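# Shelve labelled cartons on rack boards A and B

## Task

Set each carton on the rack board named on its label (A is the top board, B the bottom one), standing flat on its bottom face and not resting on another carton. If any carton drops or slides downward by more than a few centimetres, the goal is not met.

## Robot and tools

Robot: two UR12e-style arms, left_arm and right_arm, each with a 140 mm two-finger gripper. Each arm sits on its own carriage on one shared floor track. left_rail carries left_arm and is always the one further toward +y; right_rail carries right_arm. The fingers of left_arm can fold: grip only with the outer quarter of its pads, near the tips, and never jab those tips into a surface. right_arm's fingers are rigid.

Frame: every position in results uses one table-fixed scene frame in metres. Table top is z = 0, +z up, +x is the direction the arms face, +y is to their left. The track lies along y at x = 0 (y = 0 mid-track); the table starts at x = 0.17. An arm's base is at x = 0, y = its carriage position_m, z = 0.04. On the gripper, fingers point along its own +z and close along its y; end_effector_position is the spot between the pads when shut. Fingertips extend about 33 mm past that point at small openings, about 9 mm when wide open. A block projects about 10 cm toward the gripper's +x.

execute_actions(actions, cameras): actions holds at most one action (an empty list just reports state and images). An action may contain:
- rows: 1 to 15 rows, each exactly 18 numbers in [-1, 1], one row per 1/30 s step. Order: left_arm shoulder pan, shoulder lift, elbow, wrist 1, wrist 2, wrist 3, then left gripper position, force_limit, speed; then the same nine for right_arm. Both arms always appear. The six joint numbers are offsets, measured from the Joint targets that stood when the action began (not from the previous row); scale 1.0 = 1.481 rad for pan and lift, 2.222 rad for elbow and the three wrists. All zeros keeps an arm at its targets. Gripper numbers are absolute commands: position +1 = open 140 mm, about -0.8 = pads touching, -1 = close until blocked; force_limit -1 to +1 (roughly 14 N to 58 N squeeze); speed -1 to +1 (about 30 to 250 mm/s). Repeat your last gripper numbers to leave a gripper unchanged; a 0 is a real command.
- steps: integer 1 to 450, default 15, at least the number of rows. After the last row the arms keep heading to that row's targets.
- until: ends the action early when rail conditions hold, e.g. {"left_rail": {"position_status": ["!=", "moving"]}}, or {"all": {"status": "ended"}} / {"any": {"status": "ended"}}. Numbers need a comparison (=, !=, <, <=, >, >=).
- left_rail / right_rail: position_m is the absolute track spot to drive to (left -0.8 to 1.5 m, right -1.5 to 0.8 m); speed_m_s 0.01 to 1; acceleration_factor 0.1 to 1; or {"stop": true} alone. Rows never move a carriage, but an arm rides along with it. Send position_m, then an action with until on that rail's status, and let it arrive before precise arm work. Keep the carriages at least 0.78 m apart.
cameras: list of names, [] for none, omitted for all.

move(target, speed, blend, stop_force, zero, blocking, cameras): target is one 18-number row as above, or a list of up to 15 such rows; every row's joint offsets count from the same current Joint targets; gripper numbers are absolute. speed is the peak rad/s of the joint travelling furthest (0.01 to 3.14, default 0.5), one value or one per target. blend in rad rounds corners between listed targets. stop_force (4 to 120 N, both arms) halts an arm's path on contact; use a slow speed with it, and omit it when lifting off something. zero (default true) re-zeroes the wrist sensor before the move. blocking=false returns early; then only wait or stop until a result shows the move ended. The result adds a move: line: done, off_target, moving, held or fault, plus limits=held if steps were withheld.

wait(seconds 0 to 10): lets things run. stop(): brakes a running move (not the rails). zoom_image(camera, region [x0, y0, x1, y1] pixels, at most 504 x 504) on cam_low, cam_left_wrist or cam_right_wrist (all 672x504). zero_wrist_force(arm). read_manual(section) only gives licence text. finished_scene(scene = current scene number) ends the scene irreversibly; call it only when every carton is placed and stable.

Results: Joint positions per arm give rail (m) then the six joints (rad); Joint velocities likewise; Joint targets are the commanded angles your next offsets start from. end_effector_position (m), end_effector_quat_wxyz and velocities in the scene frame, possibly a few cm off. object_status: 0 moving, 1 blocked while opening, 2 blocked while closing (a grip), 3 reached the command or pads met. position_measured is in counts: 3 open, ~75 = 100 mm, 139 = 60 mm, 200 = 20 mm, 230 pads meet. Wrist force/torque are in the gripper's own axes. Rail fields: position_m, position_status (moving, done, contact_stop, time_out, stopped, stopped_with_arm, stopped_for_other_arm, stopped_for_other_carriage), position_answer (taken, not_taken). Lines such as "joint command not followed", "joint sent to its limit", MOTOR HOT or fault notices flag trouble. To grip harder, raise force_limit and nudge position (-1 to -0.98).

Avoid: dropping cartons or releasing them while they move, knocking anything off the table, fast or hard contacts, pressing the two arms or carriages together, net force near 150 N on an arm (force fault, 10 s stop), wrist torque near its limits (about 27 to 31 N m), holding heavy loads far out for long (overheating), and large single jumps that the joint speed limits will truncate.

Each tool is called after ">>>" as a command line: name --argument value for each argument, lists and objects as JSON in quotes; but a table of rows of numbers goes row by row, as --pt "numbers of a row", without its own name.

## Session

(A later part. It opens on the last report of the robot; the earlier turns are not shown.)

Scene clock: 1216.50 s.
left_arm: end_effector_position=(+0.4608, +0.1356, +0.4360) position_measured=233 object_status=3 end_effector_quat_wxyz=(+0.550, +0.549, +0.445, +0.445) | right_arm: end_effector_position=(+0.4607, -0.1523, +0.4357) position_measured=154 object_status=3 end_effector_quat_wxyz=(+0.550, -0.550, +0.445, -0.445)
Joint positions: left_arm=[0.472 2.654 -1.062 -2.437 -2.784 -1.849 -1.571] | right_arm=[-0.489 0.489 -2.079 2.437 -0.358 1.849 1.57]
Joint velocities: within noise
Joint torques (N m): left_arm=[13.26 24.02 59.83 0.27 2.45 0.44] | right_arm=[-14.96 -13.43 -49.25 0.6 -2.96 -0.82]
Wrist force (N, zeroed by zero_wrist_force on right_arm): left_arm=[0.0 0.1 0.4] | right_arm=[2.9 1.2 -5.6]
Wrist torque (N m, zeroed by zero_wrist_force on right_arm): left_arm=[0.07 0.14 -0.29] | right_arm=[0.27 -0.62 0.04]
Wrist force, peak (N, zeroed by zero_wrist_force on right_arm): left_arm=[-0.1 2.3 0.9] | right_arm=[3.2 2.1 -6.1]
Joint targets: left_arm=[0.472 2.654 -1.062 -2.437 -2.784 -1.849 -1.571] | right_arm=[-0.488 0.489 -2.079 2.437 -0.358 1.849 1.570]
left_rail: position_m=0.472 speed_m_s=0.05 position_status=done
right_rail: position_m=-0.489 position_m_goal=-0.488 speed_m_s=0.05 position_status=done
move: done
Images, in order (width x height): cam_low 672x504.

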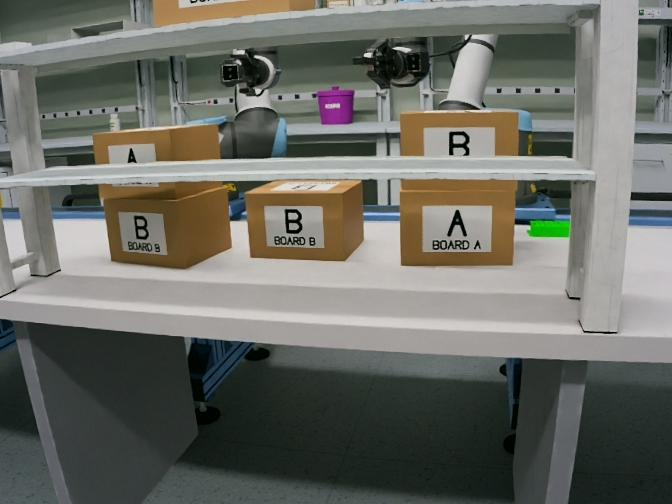

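>>> execute_actions --actions '[{"right_rail":{"position_m":-0.865,"speed_m_s":0.45},"steps":120,"until":{"right_rail":{"position_status":["!=","moving"]}}}]' --cameras '[]'

>>> execute_actions --actions '[{"left_rail":{"position_m":0.147,"speed_m_s":0.45},"steps":120,"until":{"left_rail":{"position_status":["!=","moving"]}}}]' --cameras '["cam_low","cam_right_wrist","cam_left_wrist"]'

Scene clock: 1228.20 s.
left_arm: end_effector_position=(+0.4608, +0.1356, +0.4361) position_measured=233 object_status=3 end_effector_quat_wxyz=(+0.550, +0.549, +0.445, +0.445) | right_arm: end_effector_position=(+0.4607, -0.5288, +0.4358) position_measured=154 object_status=3 end_effector_quat_wxyz=(+0.550, -0.550, +0.445, -0.445) end_effector_velocity=(+0.000, +0.000, +0.000) end_effector_angular_velocity=(+0.001, +0.000, +0.000)
Joint positions: left_arm=[0.472 2.654 -1.062 -2.437 -2.784 -1.849 -1.571] | right_arm=[-0.865 0.489 -2.079 2.437 -0.358 1.849 1.57]
Joint velocities: left_arm=[within noise] | right_arm=[-0.001 0 -0.001 0 0.001 0 0.001]
Joint torques (N m): left_arm=[11.6 22.56 51.21 1.23 1.81 0.77] | right_arm=[-12.65 -12.86 -41.06 -0.45 -2.34 -0.79]
Wrist force (N, zeroed by zero_wrist_force on right_arm): left_arm=[-0.5 -0.1 0.3] | right_arm=[2.9 1.3 -5.6]
Wrist torque (N m, zeroed by zero_wrist_force on right_arm): left_arm=[0.04 0.24 -0.29] | right_arm=[0.27 -0.60 0.04]
Wrist force, peak (N, zeroed by zero_wrist_force on right_arm): left_arm=[0.1 -0.5 0.7] | right_arm=[3.5 1.4 -5.8]
Joint targets: left_arm=[0.472 2.654 -1.062 -2.437 -2.784 -1.849 -1.571] | right_arm=[-0.865 0.489 -2.079 2.437 -0.358 1.849 1.570]
Tool commands: left_gripper/position=-1.0 left_gripper/force_limit=+1.0 left_gripper/speed=+0.0 right_gripper/position=-0.2 right_gripper/force_limit=+1.0 right_gripper/speed=+0.0
left_rail: position_m=0.472 speed_m_s=0.05 position_status=done
right_rail: position_m=-0.865 speed_m_s=0.45 position_status=done
No camera images: "cameras" was empty.

Scene clock: 1230.67 s.
left_arm: end_effector_position=(+0.4608, -0.1888, +0.4361) position_measured=233 object_status=3 end_effector_quat_wxyz=(+0.550, +0.549, +0.445, +0.445) end_effector_velocity=(+0.000, +0.000, +0.000) end_effector_angular_velocity=(+0.001, +0.000, +0.001) | right_arm: end_effector_position=(+0.4607, -0.5288, +0.4358) position_measured=154 object_status=3 end_effector_quat_wxyz=(+0.550, -0.550, +0.445, -0.445)
Joint positions: left_arm=[0.147 2.654 -1.062 -2.437 -2.784 -1.849 -1.571] | right_arm=[-0.865 0.489 -2.079 2.437 -0.358 1.849 1.57]
Joint velocities: left_arm=[-0.001 0 0 0 0 0 0.001] | right_arm=[within noise]
Joint torques (N m): left_arm=[10.31 16.2 46.6 1.76 1.69 0.38] | right_arm=[-11.28 -11.63 -36.86 -1.03 -2.04 -0.77]
Wrist force (N, zeroed by zero_wrist_force on right_arm): left_arm=[-0.3 -0.1 0.4] | right_arm=[2.8 1.5 -5.2]
Wrist torque (N m, zeroed by zero_wrist_force on right_arm): left_arm=[0.03 0.19 -0.29] | right_arm=[0.31 -0.58 0.05]
Wrist force, peak (N, zeroed by zero_wrist_force on right_arm): left_arm=[-0.7 -0.1 0.6] | right_arm=[3.1 1.5 -5.6]
Joint targets: left_arm=[0.147 2.654 -1.062 -2.437 -2.784 -1.849 -1.571] | right_arm=[-0.865 0.489 -2.079 2.437 -0.358 1.849 1.570]
Tool commands: left_gripper/position=-1.0 left_gripper/force_limit=+1.0 left_gripper/speed=+0.0 right_gripper/position=-0.2 right_gripper/force_limit=+1.0 right_gripper/speed=+0.0
left_rail: position_m=0.147 speed_m_s=0.45 position_status=done
right_rail: position_m=-0.865 speed_m_s=0.45 position_status=done
camera_calibration:
cam_left_wrist: T_world_to_cam=[[-0.0184693, 0.00234109, 0.999827, -0.418033], [-0.526737, -0.849993, -0.00773992, 0.0817489], [0.849827, -0.526789, 0.0169319, -0.315714], [0, 0, 0, 1]] pos_world=[0.303642, -0.09585, 0.423939]
cam_right_wrist: T_world_to_cam=[[-0.0171951, 0.0186905, -0.999677, 0.460534], [-0.501341, 0.864894, 0.0247939, 0.679265], [0.865079, 0.501606, -0.00550168, 0.0451968], [0, 0, 0, 1]] pos_world=[0.309364, -0.618771, 0.443792]

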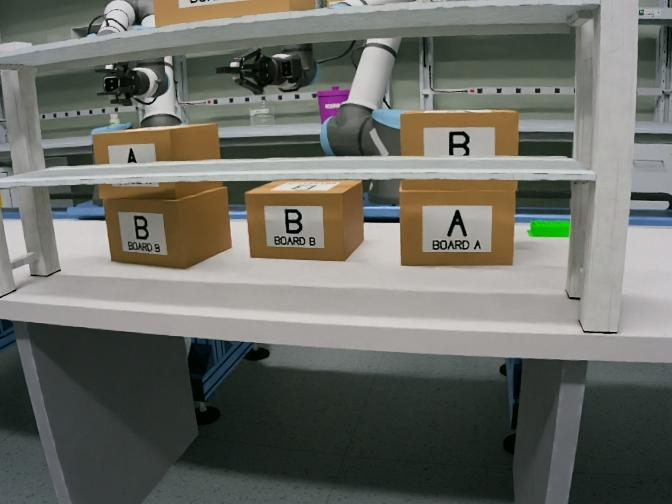

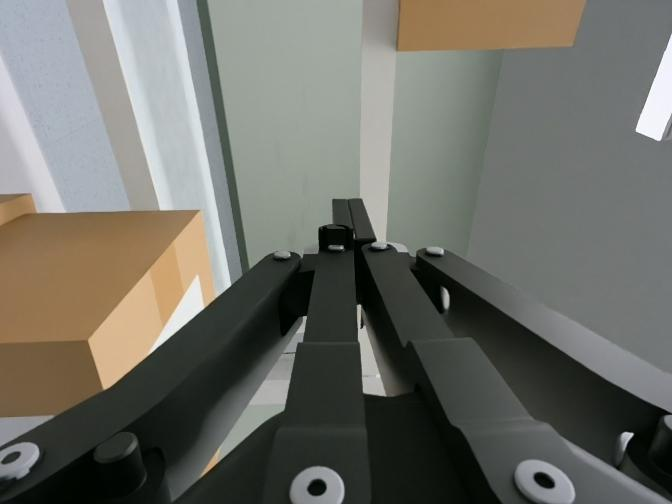

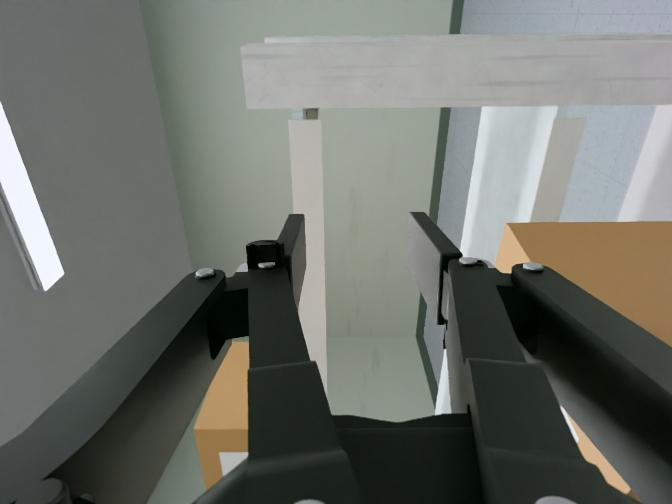

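>>> move --pt "0 -0.040674 -0.035216 0.062326 0 0 -1 1 0 0 0.040674 0.035216 -0.062326 0 0 -0.2 1 0" --pt "0 -0.121049 -0.075760 0.156441 0 0 -1 1 0 0 0.121049 0.075760 -0.156441 0 0 -0.2 1 0" --pt "0 -0.183835 -0.095570 0.218099 0 0 -1 1 0 0 0.183835 0.095570 -0.218099 0 0 -0.2 1 0" --speed 0.5 --blend 0.03 --cameras '["cam_low","cam_right_wrist","cam_left_wrist"]'

>>> zero_wrist_force --arm "right_arm"

>>> zero_wrist_force --arm "left_arm"

Scene clock: 1243.97 s.
left_arm: end_effector_position=(+0.4609, -0.1889, +0.2703) position_measured=233 object_status=3 end_effector_quat_wxyz=(+0.550, +0.549, +0.445, +0.445) | right_arm: end_effector_position=(+0.4607, -0.5288, +0.2700) position_measured=154 object_status=3 end_effector_quat_wxyz=(+0.550, -0.550, +0.445, -0.445)
Joint positions: left_arm=[0.147 2.654 -1.334 -2.649 -2.299 -1.849 -1.571] | right_arm=[-0.865 0.489 -1.807 2.649 -0.842 1.849 1.57]
Joint velocities: within noise
Joint torques (N m): left_arm=[9.69 -5.21 25.64 6.68 1.08 0.2] | right_arm=[-8.48 2.6 -22.21 -7.34 -1.58 -0.65]
Wrist force (N, zeroed by zero_wrist_force on right_arm): left_arm=[-0.1 -0.4 0.4] | right_arm=[2.6 1.8 -5.3]
Wrist torque (N m, zeroed by zero_wrist_force on right_arm): left_arm=[-0.04 0.14 -0.28] | right_arm=[0.40 -0.57 0.06]
Wrist force, peak (N, zeroed by zero_wrist_force on right_arm): left_arm=[0.0 1.8 0.1] | right_arm=[2.8 3.3 -5.5]
Joint targets: left_arm=[0.147 2.654 -1.334 -2.649 -2.299 -1.849 -1.571] | right_arm=[-0.865 0.489 -1.807 2.649 -0.842 1.849 1.570]
left_rail: position_m=0.147 speed_m_s=0.45 position_status=done
right_rail: position_m=-0.865 speed_m_s=0.45 position_status=done
move: done
camera_calibration:
cam_left_wrist: T_world_to_cam=[[-0.0184693, 0.00234109, 0.999827, -0.252261], [-0.526737, -0.849993, -0.00773992, 0.0803806], [0.849827, -0.526789, 0.0169319, -0.312959], [0, 0, 0, 1]] pos_world=[0.303642, -0.09595, 0.258139]
cam_right_wrist: T_world_to_cam=[[-0.0172819, 0.0186408, -0.999677, 0.294683], [-0.501339, 0.864896, 0.0247944, 0.683378], [0.865078, 0.501606, -0.00560167, 0.0443119], [0, 0, 0, 1]] pos_world=[0.309364, -0.618771, 0.277892]

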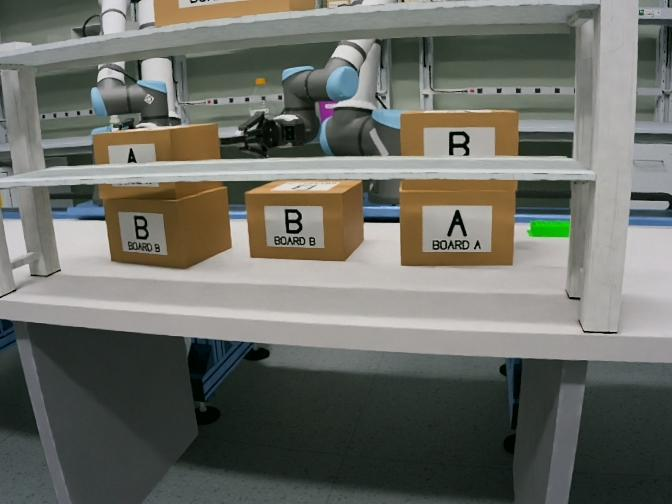

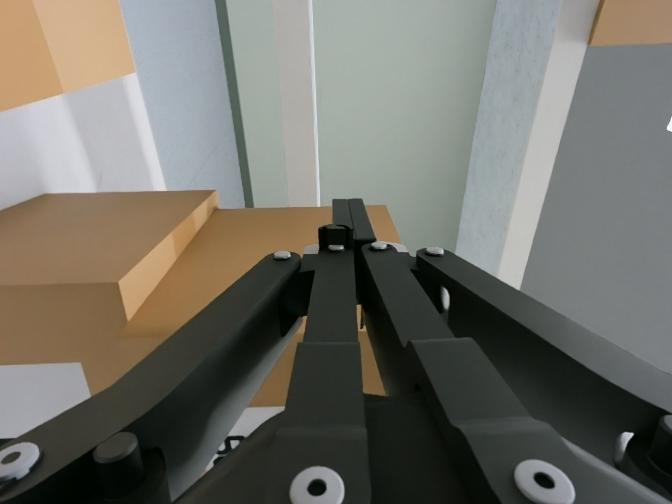

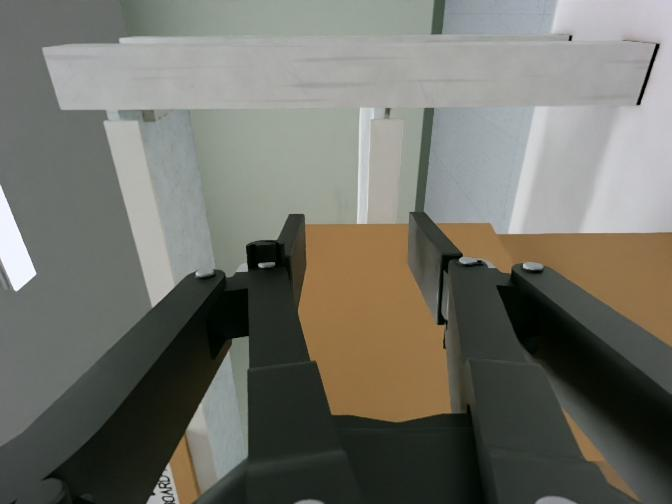

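Wrist force sensor zeroed.

Wrist force sensor zeroed.

>>> execute_actions --actions '[{"left_rail":{"position_m":0.122,"speed_m_s":0.06},"right_rail":{"position_m":-0.840,"speed_m_s":0.06},"steps":60,"until":{"all":{"status":"ended"}}}]' --cameras '[]'

>>> execute_actions --actions '[{"left_rail":{"position_m":0.117,"speed_m_s":0.03},"right_rail":{"position_m":-0.835,"speed_m_s":0.03},"steps":60,"until":{"all":{"status":"ended"}}}]' --cameras '[]'

Scene clock: 1252.90 s.
left_arm: end_effector_position=(+0.4608, -0.2138, +0.2702) position_measured=233 object_status=3 end_effector_quat_wxyz=(+0.550, +0.549, +0.445, +0.445) | right_arm: end_effector_position=(+0.4607, -0.5039, +0.2699) position_measured=154 object_status=3 end_effector_quat_wxyz=(+0.550, -0.550, +0.445, -0.445)
Joint positions: left_arm=[0.122 2.654 -1.334 -2.649 -2.299 -1.849 -1.571] | right_arm=[-0.84 0.489 -1.807 2.649 -0.842 1.849 1.57]
Joint velocities: within noise
Joint torques (N m): left_arm=[6.89 -6.69 32.72 5.19 0.59 0.7] | right_arm=[-8.63 -0.07 -28.98 -5.52 -1.02 -0.57]
Wrist force (N, zeroed by zero_wrist_force): left_arm=[0.1 0.3 -0.2] | right_arm=[0.1 -0.3 0.3]
Wrist torque (N m, zeroed by zero_wrist_force): left_arm=[0.07 -0.01 0.00] | right_arm=[-0.06 -0.02 0.00]
Wrist force, peak (N, zeroed by zero_wrist_force): left_arm=[0.7 -0.1 -0.4] | right_arm=[1.2 0.0 -0.6]
Joint targets: left_arm=[0.122 2.654 -1.334 -2.649 -2.299 -1.849 -1.571] | right_arm=[-0.840 0.489 -1.807 2.649 -0.842 1.849 1.570]
Tool commands: left_gripper/position=-1.0 left_gripper/force_limit=+1.0 left_gripper/speed=+0.0 right_gripper/position=-0.2 right_gripper/force_limit=+1.0 right_gripper/speed=+0.0
left_rail: position_m=0.122 speed_m_s=0.06 position_status=done
right_rail: position_m=-0.840 speed_m_s=0.06 position_status=done
No camera images: "cameras" was empty.

Scene clock: 1253.43 s.
left_arm: end_effector_position=(+0.4608, -0.2189, +0.2702) position_measured=233 object_status=3 end_effector_quat_wxyz=(+0.550, +0.549, +0.445, +0.445) | right_arm: end_effector_position=(+0.4607, -0.4988, +0.2699) position_measured=154 object_status=3 end_effector_quat_wxyz=(+0.550, -0.550, +0.445, -0.445)
Joint positions: left_arm=[0.117 2.654 -1.334 -2.649 -2.299 -1.849 -1.571] | right_arm=[-0.835 0.489 -1.807 2.649 -0.842 1.849 1.57]
Joint velocities: within noise
Joint torques (N m): left_arm=[6.77 -6.41 32.6 4.63 0.44 0.72] | right_arm=[-6.52 1.81 -30.18 -5.23 -1.14 -0.78]
Wrist force (N, zeroed by zero_wrist_force): left_arm=[5.4 1.2 -3.6] | right_arm=[0.3 -0.2 -0.1]
Wrist torque (N m, zeroed by zero_wrist_force): left_arm=[-0.05 0.22 -0.04] | right_arm=[-0.06 -0.06 0.00]
Wrist force, peak (N, zeroed by zero_wrist_force): left_arm=[7.6 1.9 -4.0] | right_arm=[-0.5 -0.3 -0.2]
Joint targets: left_arm=[0.117 2.654 -1.334 -2.649 -2.299 -1.849 -1.571] | right_arm=[-0.835 0.489 -1.807 2.649 -0.842 1.849 1.570]
Tool commands: left_gripper/position=-1.0 left_gripper/force_limit=+1.0 left_gripper/speed=+0.0 right_gripper/position=-0.2 right_gripper/force_limit=+1.0 right_gripper/speed=+0.0
left_rail: position_m=0.117 speed_m_s=0.03 position_status=done
right_rail: position_m=-0.835 speed_m_s=0.03 position_status=done
No camera images: "cameras" was empty.

>>> execute_actions --actions '[{"right_rail":{"position_m":-0.830,"speed_m_s":0.03},"steps":60,"until":{"right_rail":{"position_status":["!=","moving"]}}}]' --cameras '[]'

>>> execute_actions --actions '[{"right_rail":{"position_m":-0.826,"speed_m_s":0.03},"steps":60,"until":{"right_rail":{"position_status":["!=","moving"]}}}]' --cameras '[]'

Scene clock: 1260.30 s.
left_arm: end_effector_position=(+0.4608, -0.2189, +0.2702) position_measured=233 object_status=3 end_effector_quat_wxyz=(+0.550, +0.549, +0.445, +0.445) | right_arm: end_effector_position=(+0.4607, -0.4939, +0.2699) position_measured=154 object_status=3 end_effector_quat_wxyz=(+0.550, -0.550, +0.445, -0.445) end_effector_velocity=(+0.000, +0.001, +0.001) end_effector_angular_velocity=(-0.002, -0.001, +0.001)
Joint positions: left_arm=[0.117 2.654 -1.334 -2.649 -2.299 -1.849 -1.571] | right_arm=[-0.83 0.489 -1.807 2.649 -0.842 1.849 1.57]
Joint velocities: left_arm=[within noise] | right_arm=[0.001 0 -0.001 0 0 -0.001 -0.002]
Joint torques (N m): left_arm=[1.43 -1.52 39.26 3.06 -0.29 0.73] | right_arm=[-7.2 -3.12 -35.86 -3.82 -0.88 -0.26]
Wrist force (N, zeroed by zero_wrist_force): left_arm=[5.7 1.8 -3.4] | right_arm=[0.1 0.0 0.0]
Wrist torque (N m, zeroed by zero_wrist_force): left_arm=[-0.09 0.22 -0.04] | right_arm=[0.00 -0.03 0.00]
Wrist force, peak (N, zeroed by zero_wrist_force): left_arm=[6.0 2.1 -3.8] | right_arm=[1.2 -0.3 -0.2]
Joint targets: left_arm=[0.117 2.654 -1.334 -2.649 -2.299 -1.849 -1.571] | right_arm=[-0.830 0.489 -1.807 2.649 -0.842 1.849 1.570]
Tool commands: left_gripper/position=-1.0 left_gripper/force_limit=+1.0 left_gripper/speed=+0.0 right_gripper/position=-0.2 right_gripper/force_limit=+1.0 right_gripper/speed=+0.0
left_rail: position_m=0.117 speed_m_s=0.03 position_status=done
right_rail: position_m=-0.830 speed_m_s=0.03 position_status=done
No camera images: "cameras" was empty.

Scene clock: 1260.77 s.
left_arm: end_effector_position=(+0.4608, -0.2189, +0.2702) position_measured=233 object_status=3 end_effector_quat_wxyz=(+0.550, +0.549, +0.445, +0.445) | right_arm: end_effector_position=(+0.4607, -0.4898, +0.2699) position_measured=154 object_status=3 end_effector_quat_wxyz=(+0.550, -0.550, +0.445, -0.445)
Joint positions: left_arm=[0.117 2.654 -1.334 -2.649 -2.299 -1.849 -1.571] | right_arm=[-0.826 0.489 -1.807 2.649 -0.842 1.849 1.57]
Joint velocities: within noise
Joint torques (N m): left_arm=[0.79 0.32 39.9 3.2 0.14 0.44] | right_arm=[-4.03 -3.18 -37.12 -3.46 -0.68 -0.36]
Wrist force (N, zeroed by zero_wrist_force): left_arm=[5.7 1.9 -3.3] | right_arm=[0.0 -0.1 -0.3]
Wrist torque (N m, zeroed by zero_wrist_force): left_arm=[-0.07 0.22 -0.04] | right_arm=[-0.01 0.00 0.00]
Wrist force, peak (N, zeroed by zero_wrist_force): left_arm=[6.2 2.1 -3.5] | right_arm=[0.5 -0.2 -0.4]
Joint targets: left_arm=[0.117 2.654 -1.334 -2.649 -2.299 -1.849 -1.571] | right_arm=[-0.826 0.489 -1.807 2.649 -0.842 1.849 1.570]
Tool commands: left_gripper/position=-1.0 left_gripper/force_limit=+1.0 left_gripper/speed=+0.0 right_gripper/position=-0.2 right_gripper/force_limit=+1.0 right_gripper/speed=+0.0
left_rail: position_m=0.117 speed_m_s=0.03 position_status=done
right_rail: position_m=-0.826 speed_m_s=0.03 position_status=done
No camera images: "cameras" was empty.

>>> execute_actions --actions '[{"right_rail":{"position_m":-0.821,"speed_m_s":0.03},"steps":60,"until":{"right_rail":{"position_status":["!=","moving"]}}}]' --cameras '[]'

>>> execute_actions --actions '[{"right_rail":{"position_m":-0.817,"speed_m_s":0.03},"steps":60,"until":{"right_rail":{"position_status":["!=","moving"]}}}]' --cameras '[]'

Scene clock: 1265.77 s.
left_arm: end_effector_position=(+0.4608, -0.2189, +0.2702) position_measured=233 object_status=3 end_effector_quat_wxyz=(+0.550, +0.549, +0.445, +0.445) | right_arm: end_effector_position=(+0.4607, -0.4848, +0.2699) position_measured=154 object_status=3 end_effector_quat_wxyz=(+0.550, -0.550, +0.445, -0.445)
Joint positions: left_arm=[0.117 2.654 -1.334 -2.649 -2.299 -1.849 -1.571] | right_arm=[-0.821 0.489 -1.807 2.649 -0.842 1.849 1.57]
Joint velocities: within noise
Joint torques (N m): left_arm=[-2.37 2.8 46.12 1.74 -0.48 0.79] | right_arm=[-4.6 -5.48 -36.4 -1.82 -0.47 -0.6]
Wrist force (N, zeroed by zero_wrist_force): left_arm=[6.1 1.9 -3.3] | right_arm=[0.1 -0.1 -0.1]
Wrist torque (N m, zeroed by zero_wrist_force): left_arm=[-0.05 0.13 -0.03] | right_arm=[-0.02 -0.03 0.00]
Wrist force, peak (N, zeroed by zero_wrist_force): left_arm=[6.2 1.7 -3.6] | right_arm=[1.2 0.0 -0.3]
Joint targets: left_arm=[0.117 2.654 -1.334 -2.649 -2.299 -1.849 -1.571] | right_arm=[-0.821 0.489 -1.807 2.649 -0.842 1.849 1.570]
Tool commands: left_gripper/position=-1.0 left_gripper/force_limit=+1.0 left_gripper/speed=+0.0 right_gripper/position=-0.2 right_gripper/force_limit=+1.0 right_gripper/speed=+0.0
left_rail: position_m=0.117 speed_m_s=0.03 position_status=done
right_rail: position_m=-0.821 speed_m_s=0.03 position_status=done
No camera images: "cameras" was empty.

Scene clock: 1266.23 s.
left_arm: end_effector_position=(+0.4608, -0.2189, +0.2702) position_measured=233 object_status=3 end_effector_quat_wxyz=(+0.550, +0.549, +0.445, +0.445) | right_arm: end_effector_position=(+0.4607, -0.4808, +0.2699) position_measured=154 object_status=3 end_effector_quat_wxyz=(+0.550, -0.550, +0.445, -0.445)
Joint positions: left_arm=[0.117 2.654 -1.334 -2.649 -2.299 -1.849 -1.571] | right_arm=[-0.817 0.489 -1.807 2.649 -0.842 1.849 1.57]
Joint velocities: within noise
Joint torques (N m): left_arm=[-1.47 3.46 45.61 1.71 -0.26 0.54] | right_arm=[-3.66 -7.08 -36.57 -1.28 -0.11 -0.43]
Wrist force (N, zeroed by zero_wrist_force): left_arm=[6.0 1.9 -3.5] | right_arm=[-0.1 0.0 -0.1]
Wrist torque (N m, zeroed by zero_wrist_force): left_arm=[-0.07 0.17 -0.04] | right_arm=[0.02 0.01 0.00]
Wrist force, peak (N, zeroed by zero_wrist_force): left_arm=[6.2 2.0 -3.5] | right_arm=[1.0 0.0 -0.2]
Joint targets: left_arm=[0.117 2.654 -1.334 -2.649 -2.299 -1.849 -1.571] | right_arm=[-0.817 0.489 -1.807 2.649 -0.842 1.849 1.570]
Tool commands: left_gripper/position=-1.0 left_gripper/force_limit=+1.0 left_gripper/speed=+0.0 right_gripper/position=-0.2 right_gripper/force_limit=+1.0 right_gripper/speed=+0.0
left_rail: position_m=0.117 speed_m_s=0.03 position_status=done
right_rail: position_m=-0.817 speed_m_s=0.03 position_status=done
No camera images: "cameras" was empty.

>>> execute_actions --actions '[{"right_rail":{"position_m":-0.812,"speed_m_s":0.03},"steps":60,"until":{"right_rail":{"position_status":["!=","moving"]}}}]' --cameras '[]'

>>> execute_actions --actions '[{"right_rail":{"position_m":-0.808,"speed_m_s":0.03},"steps":60,"until":{"right_rail":{"position_status":["!=","moving"]}}}]' --cameras '["cam_right_wrist","cam_left_wrist"]'

Scene clock: 1271.90 s.
left_arm: end_effector_position=(+0.4609, -0.2187, +0.2702) position_measured=233 object_status=3 end_effector_quat_wxyz=(+0.550, +0.549, +0.445, +0.445) | right_arm: end_effector_position=(+0.4607, -0.4759, +0.2699) position_measured=154 object_status=3 end_effector_quat_wxyz=(+0.550, -0.550, +0.445, -0.445)
Joint positions: left_arm=[0.117 2.654 -1.334 -2.649 -2.299 -1.849 -1.571] | right_arm=[-0.812 0.489 -1.807 2.649 -0.842 1.849 1.57]
Joint velocities: within noise
Joint torques (N m): left_arm=[-6.24 6.04 48.31 1.21 7.31 1.24] | right_arm=[-0.54 -8.56 -35.93 -0.23 -6.85 -0.03]
Wrist force (N, zeroed by zero_wrist_force): left_arm=[21.1 1.5 -3.8] | right_arm=[29.4 -3.1 -8.7]
Wrist torque (N m, zeroed by zero_wrist_force): left_arm=[-0.05 0.71 -0.05] | right_arm=[0.27 0.71 0.49]
Wrist force, peak (N, zeroed by zero_wrist_force): left_arm=[21.1 2.3 -3.6] | right_arm=[29.4 -3.1 -8.7]
Joint targets: left_arm=[0.117 2.654 -1.334 -2.649 -2.299 -1.849 -1.571] | right_arm=[-0.812 0.489 -1.807 2.649 -0.842 1.849 1.570]
Tool commands: left_gripper/position=-1.0 left_gripper/force_limit=+1.0 left_gripper/speed=+0.0 right_gripper/position=-0.2 right_gripper/force_limit=+1.0 right_gripper/speed=+0.0
left_rail: position_m=0.117 speed_m_s=0.03 position_status=done
right_rail: position_m=-0.812 speed_m_s=0.03 position_status=done
No camera images: "cameras" was empty.

Scene clock: 1272.40 s.
left_arm: end_effector_position=(+0.4609, -0.2187, +0.2702) position_measured=233 object_status=3 end_effector_quat_wxyz=(+0.550, +0.549, +0.445, +0.445) | right_arm: end_effector_position=(+0.4607, -0.4720, +0.2699) position_measured=154 object_status=3 end_effector_quat_wxyz=(+0.550, -0.550, +0.445, -0.445)
Joint positions: left_arm=[0.117 2.654 -1.334 -2.649 -2.299 -1.849 -1.571] | right_arm=[-0.808 0.489 -1.807 2.649 -0.842 1.849 1.57]
Joint velocities: within noise
Joint torques (N m): left_arm=[-12.45 6.01 47.81 1.02 16.27 1.04] | right_arm=[20.67 -10.1 -35.7 -0.01 -13.86 0.06]
Wrist force (N, zeroed by zero_wrist_force): left_arm=[48.3 5.6 -9.9] | right_arm=[59.9 -7.7 -14.5]
Wrist torque (N m, zeroed by zero_wrist_force): left_arm=[-0.10 1.72 -0.12] | right_arm=[0.47 1.32 0.65]
Wrist force, peak (N, zeroed by zero_wrist_force): left_arm=[48.5 4.7 -10.2] | right_arm=[59.9 -7.7 -14.5]
Joint targets: left_arm=[0.117 2.654 -1.334 -2.649 -2.299 -1.849 -1.571] | right_arm=[-0.808 0.489 -1.807 2.649 -0.842 1.849 1.570]
Tool commands: left_gripper/position=-1.0 left_gripper/force_limit=+1.0 left_gripper/speed=+0.0 right_gripper/position=-0.2 right_gripper/force_limit=+1.0 right_gripper/speed=+0.0
left_rail: position_m=0.117 speed_m_s=0.03 position_status=done
right_rail: position_m=-0.808 speed_m_s=0.03 position_status=done
camera_calibration:
cam_left_wrist: T_world_to_cam=[[-0.0184704, 0.00233598, 0.999827, -0.252192], [-0.52662, -0.850066, -0.00774246, 0.0550068], [0.8499, -0.526672, 0.0169312, -0.328665], [0, 0, 0, 1]] pos_world=[0.303642, -0.12575, 0.258139]
cam_right_wrist: T_world_to_cam=[[-0.0172794, 0.0186429, -0.999677, 0.293622], [-0.501221, 0.864964, 0.0247942, 0.634168], [0.865147, 0.501488, -0.00560184, 0.015683], [0, 0, 0, 1]] pos_world=[0.309364, -0.561872, 0.277892]
Images, in order (width x height): cam_left_wrist 672x504, cam_right_wrist 672x504.

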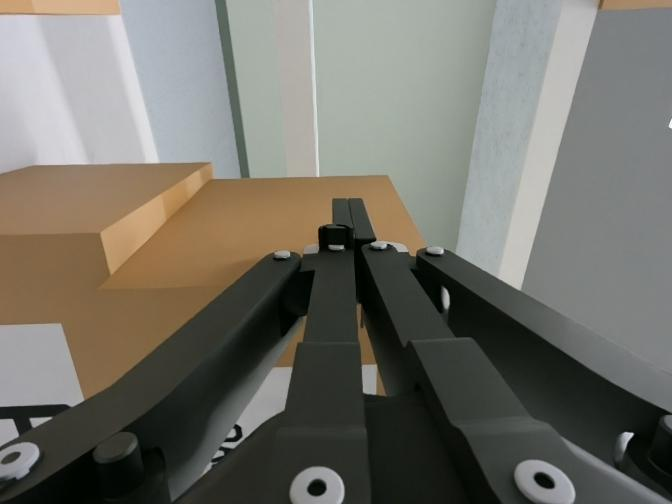

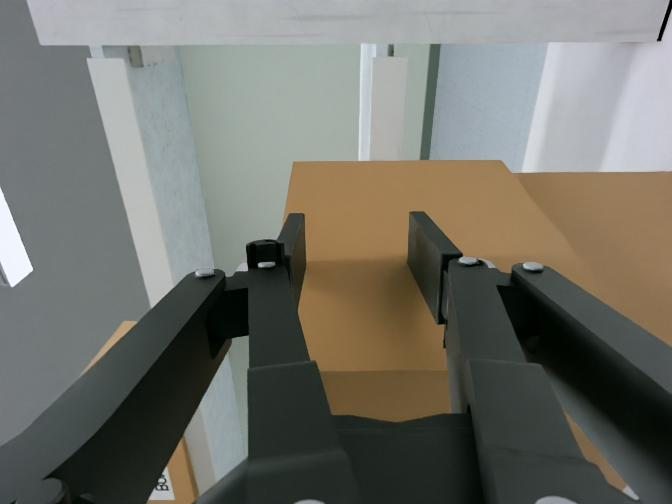

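>>> move --pt "0 0.017084 0.004726 -0.016113 0 0 -1 1 0 0 -0.017084 -0.004726 0.016113 0 0 -0.2 1 0" --speed 0.05 --cameras '["cam_low"]'

Scene clock: 1281.30 s.
left_arm: end_effector_position=(+0.4608, -0.2189, +0.2802) position_measured=233 object_status=3 end_effector_quat_wxyz=(+0.550, +0.549, +0.445, +0.445) | right_arm: end_effector_position=(+0.4607, -0.4718, +0.2799) position_measured=154 object_status=3 end_effector_quat_wxyz=(+0.550, -0.550, +0.445, -0.445)
Joint positions: left_arm=[0.117 2.654 -1.309 -2.639 -2.335 -1.849 -1.571] | right_arm=[-0.808 0.489 -1.832 2.639 -0.807 1.849 1.57]
Joint velocities: within noise
Joint torques (N m): left_arm=[-36.7 40.23 70.94 4.31 25.99 0.95] | right_arm=[31.28 -26.56 -55.78 -2.88 -18.82 0.01]
Wrist force (N, zeroed by zero_wrist_force): left_arm=[53.6 -10.5 -11.1] | right_arm=[55.0 7.2 -10.4]
Wrist torque (N m, zeroed by zero_wrist_force): left_arm=[0.30 1.89 0.09] | right_arm=[-0.79 1.29 0.62]
Wrist force, peak (N, zeroed by zero_wrist_force): left_arm=[54.7 -10.0 -11.1] | right_arm=[61.7 -7.5 -14.5]
Joint targets: left_arm=[0.117 2.654 -1.309 -2.639 -2.335 -1.849 -1.571] | right_arm=[-0.808 0.489 -1.832 2.639 -0.807 1.849 1.570]
left_rail: position_m=0.117 speed_m_s=0.03 position_status=done
right_rail: position_m=-0.808 speed_m_s=0.03 position_status=done
move: done
Images, in order (width x height): cam_low 672x504.

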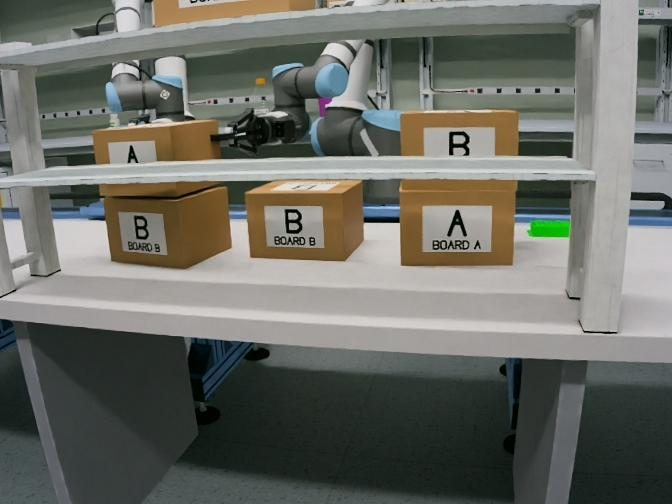

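>>> zoom_image --camera "cam_low" --region '[70, 100, 270, 280]'

Scaled by 2.520.

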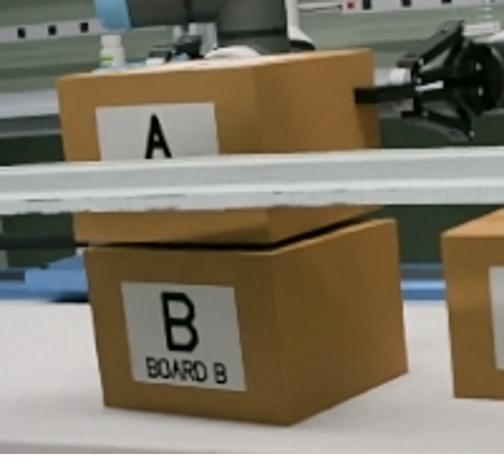

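>>> zoom_image --camera "cam_low" --region '[80, 170, 240, 220]'

>>> zoom_image --camera "cam_low" --region '[80, 110, 240, 160]'

Scaled by 3.150.

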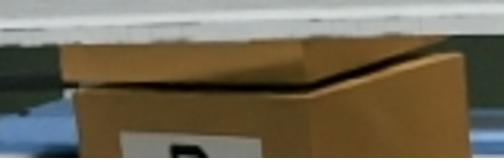

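Scaled by 3.150.

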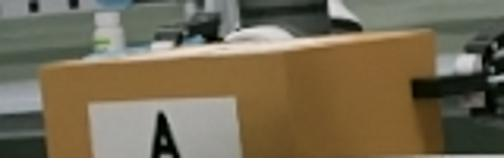

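>>> execute_actions --actions '[{"left_rail":{"position_m":0.116,"speed_m_s":0.02},"right_rail":{"position_m":-0.807,"speed_m_s":0.02},"steps":45,"until":{"all":{"status":"ended"}}}]' --cameras '[]'

Scene clock: 1421.67 s.
left_arm: end_effector_position=(+0.4608, -0.2199, +0.2803) position_measured=233 object_status=3 end_effector_quat_wxyz=(+0.550, +0.549, +0.445, +0.445) | right_arm: end_effector_position=(+0.4607, -0.4709, +0.2800) position_measured=154 object_status=3 end_effector_quat_wxyz=(+0.550, -0.550, +0.445, -0.445)
Joint positions: left_arm=[0.116 2.654 -1.309 -2.639 -2.335 -1.849 -1.571] | right_arm=[-0.807 0.489 -1.832 2.639 -0.807 1.849 1.57]
Joint velocities: within noise
Joint torques (N m): left_arm=[-38.26 36.56 66.12 5.01 25.76 0.6] | right_arm=[19.7 -26.95 -50.06 -4.09 -14.95 0.29]
Wrist force (N, zeroed by zero_wrist_force): left_arm=[67.7 -11.3 -14.0] | right_arm=[69.7 7.1 -12.6]
Wrist torque (N m, zeroed by zero_wrist_force): left_arm=[0.28 2.34 0.08] | right_arm=[-0.86 1.60 0.67]
Wrist force, peak (N, zeroed by zero_wrist_force): left_arm=[67.7 -11.3 -14.0] | right_arm=[69.7 7.1 -12.6]
Joint targets: left_arm=[0.116 2.654 -1.309 -2.639 -2.335 -1.849 -1.571] | right_arm=[-0.807 0.489 -1.832 2.639 -0.807 1.849 1.570]
Tool commands: left_gripper/position=-1.0 left_gripper/force_limit=+1.0 left_gripper/speed=+0.0 right_gripper/position=-0.2 right_gripper/force_limit=+1.0 right_gripper/speed=+0.0
left_rail: position_m=0.116 speed_m_s=0.02 position_status=done
right_rail: position_m=-0.807 speed_m_s=0.02 position_status=done
No camera images: "cameras" was empty.

>>> move --pt "0 0.045702 0.015084 -0.045545 0 0 -1 1 0 0 -0.045702 -0.015084 0.045545 0 0 -0.2 1 0" --pt "0 0.093269 0.036086 -0.098252 0 0 -1 1 0 0 -0.093269 -0.036086 0.098252 0 0 -0.2 1 0" --pt "0 0.126077 0.055628 -0.139660 0 0 -1 1 0 0 -0.126077 -0.055628 0.139660 0 0 -0.2 1 0" --pt "0 0.166751 0.090844 -0.201986 0 0 -1 1 0 0 -0.166751 -0.090844 0.201986 0 0 -0.2 1 0" --pt "0 0.192841 0.128591 -0.257122 0 0 -1 1 0 0 -0.192841 -0.128591 0.257122 0 0 -0.2 1 0" --pt "0 0.208377 0.172224 -0.311110 0 0 -1 1 0 0 -0.208377 -0.172224 0.311110 0 0 -0.2 1 0" --pt "0 0.213340 0.217531 -0.359725 0 0 -1 1 0 0 -0.213340 -0.217531 0.359725 0 0 -0.2 1 0" --pt "0.026602 0.197497 0.222134 -0.353769 0.017730 0 -1 1 0 -0.026602 -0.197497 -0.222134 0.353769 -0.017730 0 -0.2 1 0" --pt "0.085934 0.145643 0.238303 -0.335376 0.057276 0 -1 1 0 -0.085934 -0.145643 -0.238303 0.335376 -0.057276 0 -0.2 1 0" --pt "0.115870 0.106806 0.252124 -0.323312 0.077229 0 -1 1 0 -0.115870 -0.106806 -0.252124 0.323312 -0.077229 0 -0.2 1 0" --pt "0.139891 0.066236 0.268098 -0.312245 0.093240 0 -1 1 0 -0.139891 -0.066236 -0.268098 0.312245 -0.093240 0 -0.2 1 0" --pt "0.159436 0.024698 0.286126 -0.302588 0.106267 0 -1 1 0 -0.159436 -0.024698 -0.286126 0.302588 -0.106267 0 -0.2 1 0" --pt "0.175567 -0.017300 0.306120 -0.294589 0.117018 0 -1 1 0 -0.175567 0.017300 -0.306120 0.294589 -0.117018 0 -0.2 1 0" --pt "0.189054 -0.059439 0.328010 -0.288393 0.126008 0 -1 1 0 -0.189054 0.059439 -0.328010 0.288393 -0.126008 0 -0.2 1 0" --speed 0.2 --blend 0.015 --cameras '["cam_low","cam_left_wrist"]'

Scene clock: 1449.87 s.
left_arm: end_effector_position=(+0.4613, -0.2202, +0.3365) position_measured=233 object_status=3 end_effector_quat_wxyz=(+0.550, +0.549, +0.445, +0.445) | right_arm: end_effector_position=(+0.4621, -0.4752, +0.3229) position_measured=154 object_status=3 end_effector_quat_wxyz=(+0.546, -0.547, +0.448, -0.449)
Joint positions: left_arm=[0.116 2.654 -1.192 -2.573 -2.517 -1.849 -1.571] | right_arm=[-0.807 0.488 -1.925 2.589 -0.664 1.862 1.57]
Joint velocities: within noise
Joint torques (N m): left_arm=[-33.46 31.4 67 6.96 16.17 0.98] | right_arm=[19.42 -1.24 -45.54 -5.48 -6.12 0.34]
Wrist force (N, zeroed by zero_wrist_force): left_arm=[40.7 -8.9 -8.5] | right_arm=[42.7 7.8 -7.0]
Wrist torque (N m, zeroed by zero_wrist_force): left_arm=[0.40 1.43 0.10] | right_arm=[-0.62 0.86 0.68]
Wrist force, peak (N, zeroed by zero_wrist_force): left_arm=[74.2 -10.9 -15.0] | right_arm=[76.4 6.9 -13.7]
Joint targets: left_arm=[0.116 2.654 -1.192 -2.573 -2.517 -1.849 -1.571] | right_arm=[-0.807 0.488 -1.925 2.589 -0.664 1.862 1.570]
Tool commands: left_gripper/position=-1.0 left_gripper/force_limit=+1.0 left_gripper/speed=+0.0 right_gripper/position=-0.2 right_gripper/force_limit=+1.0 right_gripper/speed=+0.003922
TORQUE FAULT: the external load on joint 6 (wrist 2) of the right arm reached its load limit, and that arm stopped for 10 seconds. A torque fault puts only its own arm into a fault stop. That arm's remaining commands of this call were not run. Before the stop ended, the hold on joint 6 (wrist 2) of that arm was turned back by 0.7 degrees, the way its load pushed it. That arm's target is now where it stood when the stop ended, not its last command. That arm keeps its grip as last carried out and accepts commands again: back off and push less far. That arm stops again whenever a joint's load reaches its limit.
left_rail: position_m=0.116 speed_m_s=0.02 position_status=done
right_rail: position_m=-0.807 speed_m_s=0.02 position_status=done
move: fault (right_arm), off_target (left_arm; braked at the fault stop of right_arm); path passed 1 of 14 targets; left_arm: the elbow is farthest, 0.663 rad from its target; right_arm: the elbow is farthest, 0.679 rad from its target
camera_calibration:
cam_left_wrist: T_world_to_cam=[[-0.0184698, 0.00234384, 0.999827, -0.318367], [-0.526855, -0.84992, -0.00774016, 0.0546814], [0.849755, -0.526906, 0.0169327, -0.330934], [0, 0, 0, 1]] pos_world=[0.304141, -0.12715, 0.324339]
Images, in order (width x height): cam_low 672x504, cam_left_wrist 672x504.

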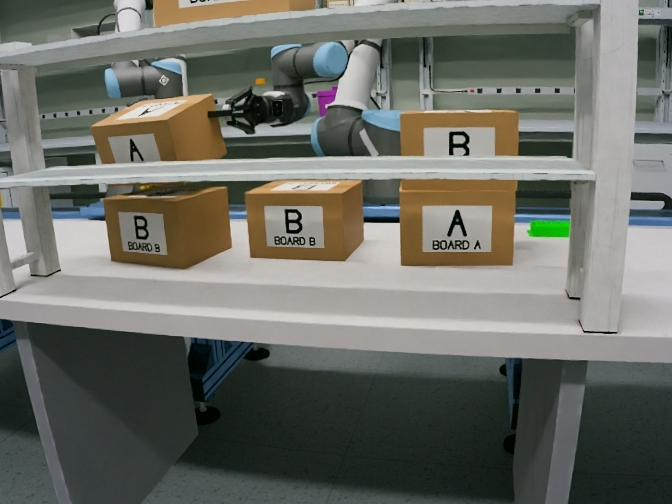

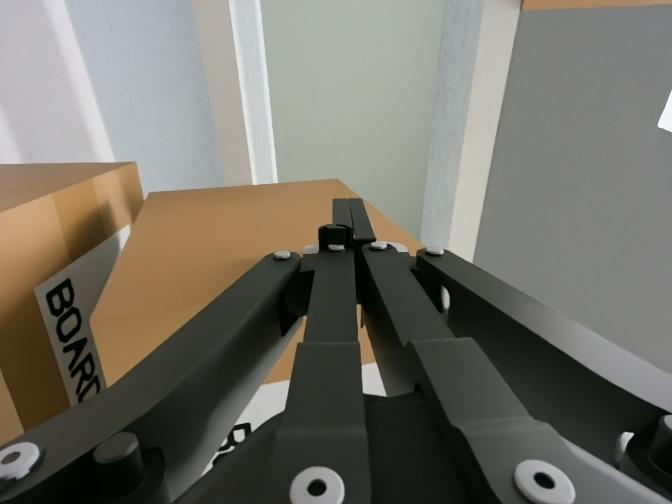

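>>> move --pt "0 -0.057760 -0.020650 0.058828 0 0 -1 1 0 0 0.047797 0.016330 -0.048187 0 0 -0.2 1 0" --speed 0.08 --cameras '["cam_low"]'

Scene clock: 1491.30 s.
left_arm: end_effector_position=(+0.4628, -0.2209, +0.2956) position_measured=233 object_status=3 end_effector_quat_wxyz=(+0.550, +0.550, +0.445, +0.445) | right_arm: end_effector_position=(+0.4629, -0.4748, +0.2904) position_measured=154 object_status=3 end_effector_quat_wxyz=(+0.546, -0.547, +0.448, -0.449)
Joint positions: left_arm=[0.116 2.654 -1.278 -2.619 -2.387 -1.849 -1.571] | right_arm=[-0.807 0.488 -1.854 2.626 -0.771 1.862 1.57]
Joint velocities: within noise
Joint torques (N m): left_arm=[-20.23 -17.31 35.74 6.23 12.97 1.07] | right_arm=[31.29 3.69 -39.05 -12.21 -22.34 0.27]
Wrist force (N, zeroed by zero_wrist_force): left_arm=[49.0 11.1 -15.7] | right_arm=[50.3 3.6 -11.3]
Wrist torque (N m, zeroed by zero_wrist_force): left_arm=[-0.42 1.58 -0.17] | right_arm=[0.81 1.15 -0.32]
Wrist force, peak (N, zeroed by zero_wrist_force): left_arm=[54.3 13.5 -17.7] | right_arm=[55.8 6.9 -11.1]
Joint targets: left_arm=[0.116 2.654 -1.278 -2.619 -2.387 -1.849 -1.571] | right_arm=[-0.807 0.488 -1.854 2.626 -0.771 1.862 1.570]
left_rail: position_m=0.116 speed_m_s=0.02 position_status=done
right_rail: position_m=-0.807 speed_m_s=0.02 position_status=done
move: done
Images, in order (width x height): cam_low 672x504.

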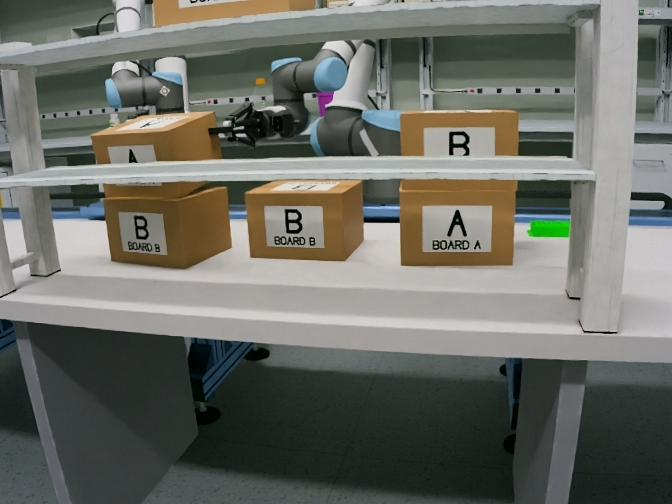

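>>> move --pt "0 -0.022000 -0.007900 0.022400 0 0 -1 1 0 0 0.018300 0.006300 -0.018500 0 0 -0.2 1 0" --speed 0.05 --cameras '["cam_low"]'

Scene clock: 1497.60 s.
left_arm: end_effector_position=(+0.4619, -0.2205, +0.2806) position_measured=233 object_status=3 end_effector_quat_wxyz=(+0.550, +0.550, +0.445, +0.445) | right_arm: end_effector_position=(+0.4623, -0.4751, +0.2783) position_measured=154 object_status=3 end_effector_quat_wxyz=(+0.546, -0.547, +0.448, -0.449)
Joint positions: left_arm=[0.116 2.654 -1.31 -2.636 -2.337 -1.849 -1.571] | right_arm=[-0.807 0.488 -1.827 2.64 -0.812 1.862 1.57]
Joint velocities: within noise
Joint torques (N m): left_arm=[-13.27 -14.79 35.68 6.9 20.14 0.92] | right_arm=[29.29 1.81 -33.89 -10.49 -21.84 0.01]
Wrist force (N, zeroed by zero_wrist_force): left_arm=[39.5 6.3 -14.4] | right_arm=[40.7 1.4 -11.5]
Wrist torque (N m, zeroed by zero_wrist_force): left_arm=[-0.22 1.36 -0.10] | right_arm=[0.74 0.91 -0.25]
Wrist force, peak (N, zeroed by zero_wrist_force): left_arm=[49.8 14.1 -17.9] | right_arm=[51.6 2.8 -12.6]
Joint targets: left_arm=[0.116 2.654 -1.310 -2.637 -2.337 -1.849 -1.571] | right_arm=[-0.807 0.488 -1.827 2.640 -0.812 1.862 1.570]
left_rail: position_m=0.116 speed_m_s=0.02 position_status=done
right_rail: position_m=-0.807 speed_m_s=0.02 position_status=done
move: done
Images, in order (width x height): cam_low 672x504.

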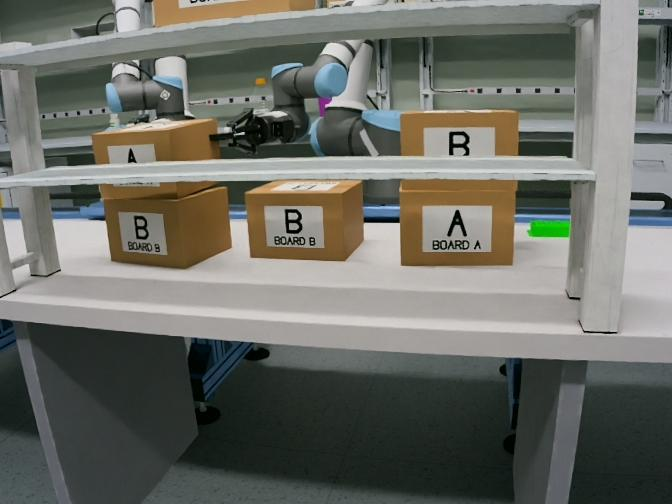

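>>> move --pt "0 -0.016507 -0.005866 0.016818 0 0 -1 1 0 0 0.013564 0.004586 -0.013624 0 0 -0.2 1 0" --speed 0.04 --cameras '["cam_low","cam_left_wrist","cam_right_wrist"]'

Scene clock: 1506.00 s.
left_arm: end_effector_position=(+0.4608, -0.2199, +0.2697) position_measured=233 object_status=3 end_effector_quat_wxyz=(+0.550, +0.550, +0.445, +0.445) | right_arm: end_effector_position=(+0.4616, -0.4754, +0.2697) position_measured=154 object_status=3 end_effector_quat_wxyz=(+0.546, -0.547, +0.448, -0.449)
Joint positions: left_arm=[0.116 2.654 -1.335 -2.649 -2.3 -1.849 -1.571] | right_arm=[-0.807 0.488 -1.807 2.65 -0.842 1.862 1.57]
Joint velocities: within noise
Joint torques (N m): left_arm=[-10.2 -22.7 24.69 1.83 7.57 1.09] | right_arm=[25.34 7.78 -25.29 -4.98 -16.55 -0.19]
Wrist force (N, zeroed by zero_wrist_force): left_arm=[34.0 19.7 -15.1] | right_arm=[34.2 -12.1 -14.4]
Wrist torque (N m, zeroed by zero_wrist_force): left_arm=[-0.50 1.07 -0.29] | right_arm=[0.96 0.71 -0.04]
Wrist force, peak (N, zeroed by zero_wrist_force): left_arm=[35.0 20.0 -17.6] | right_arm=[41.1 1.3 -11.5]
Joint targets: left_arm=[0.116 2.654 -1.335 -2.650 -2.300 -1.849 -1.571] | right_arm=[-0.807 0.488 -1.807 2.650 -0.842 1.862 1.570]
left_rail: position_m=0.116 speed_m_s=0.02 position_status=done
right_rail: position_m=-0.807 speed_m_s=0.02 position_status=done
move: done
camera_calibration:
cam_left_wrist: T_world_to_cam=[[-0.017486, 0.00183802, 0.999845, -0.252255], [-0.526819, -0.849943, -0.00765091, 0.0541214], [0.849798, -0.526871, 0.0158304, -0.328948], [0, 0, 0, 1]] pos_world=[0.303641, -0.12685, 0.257838]
cam_right_wrist: T_world_to_cam=[[-0.0173797, 0.0186774, -0.999674, 0.293495], [-0.489667, 0.871557, 0.0247968, 0.635529], [0.871736, 0.489939, -0.00600165, 0.00825548], [0, 0, 0, 1]] pos_world=[0.309102, -0.563426, 0.27769]

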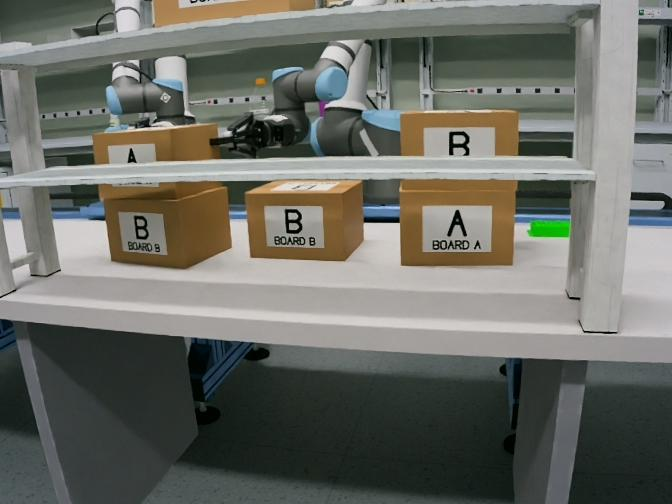

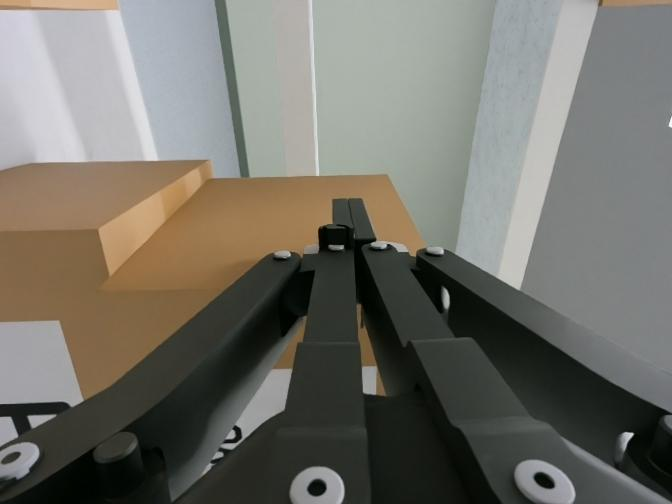

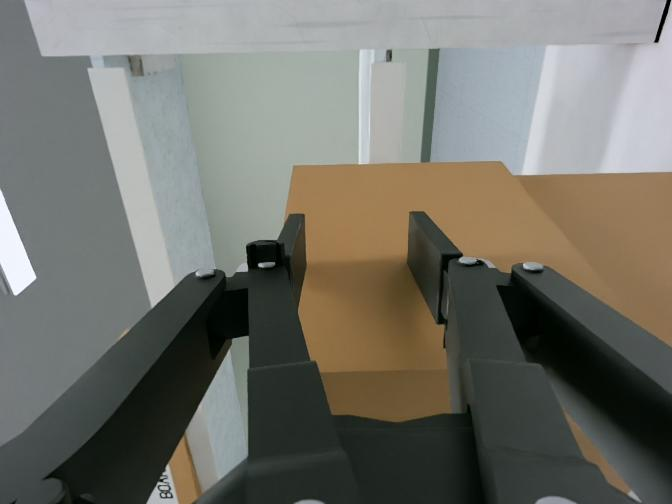

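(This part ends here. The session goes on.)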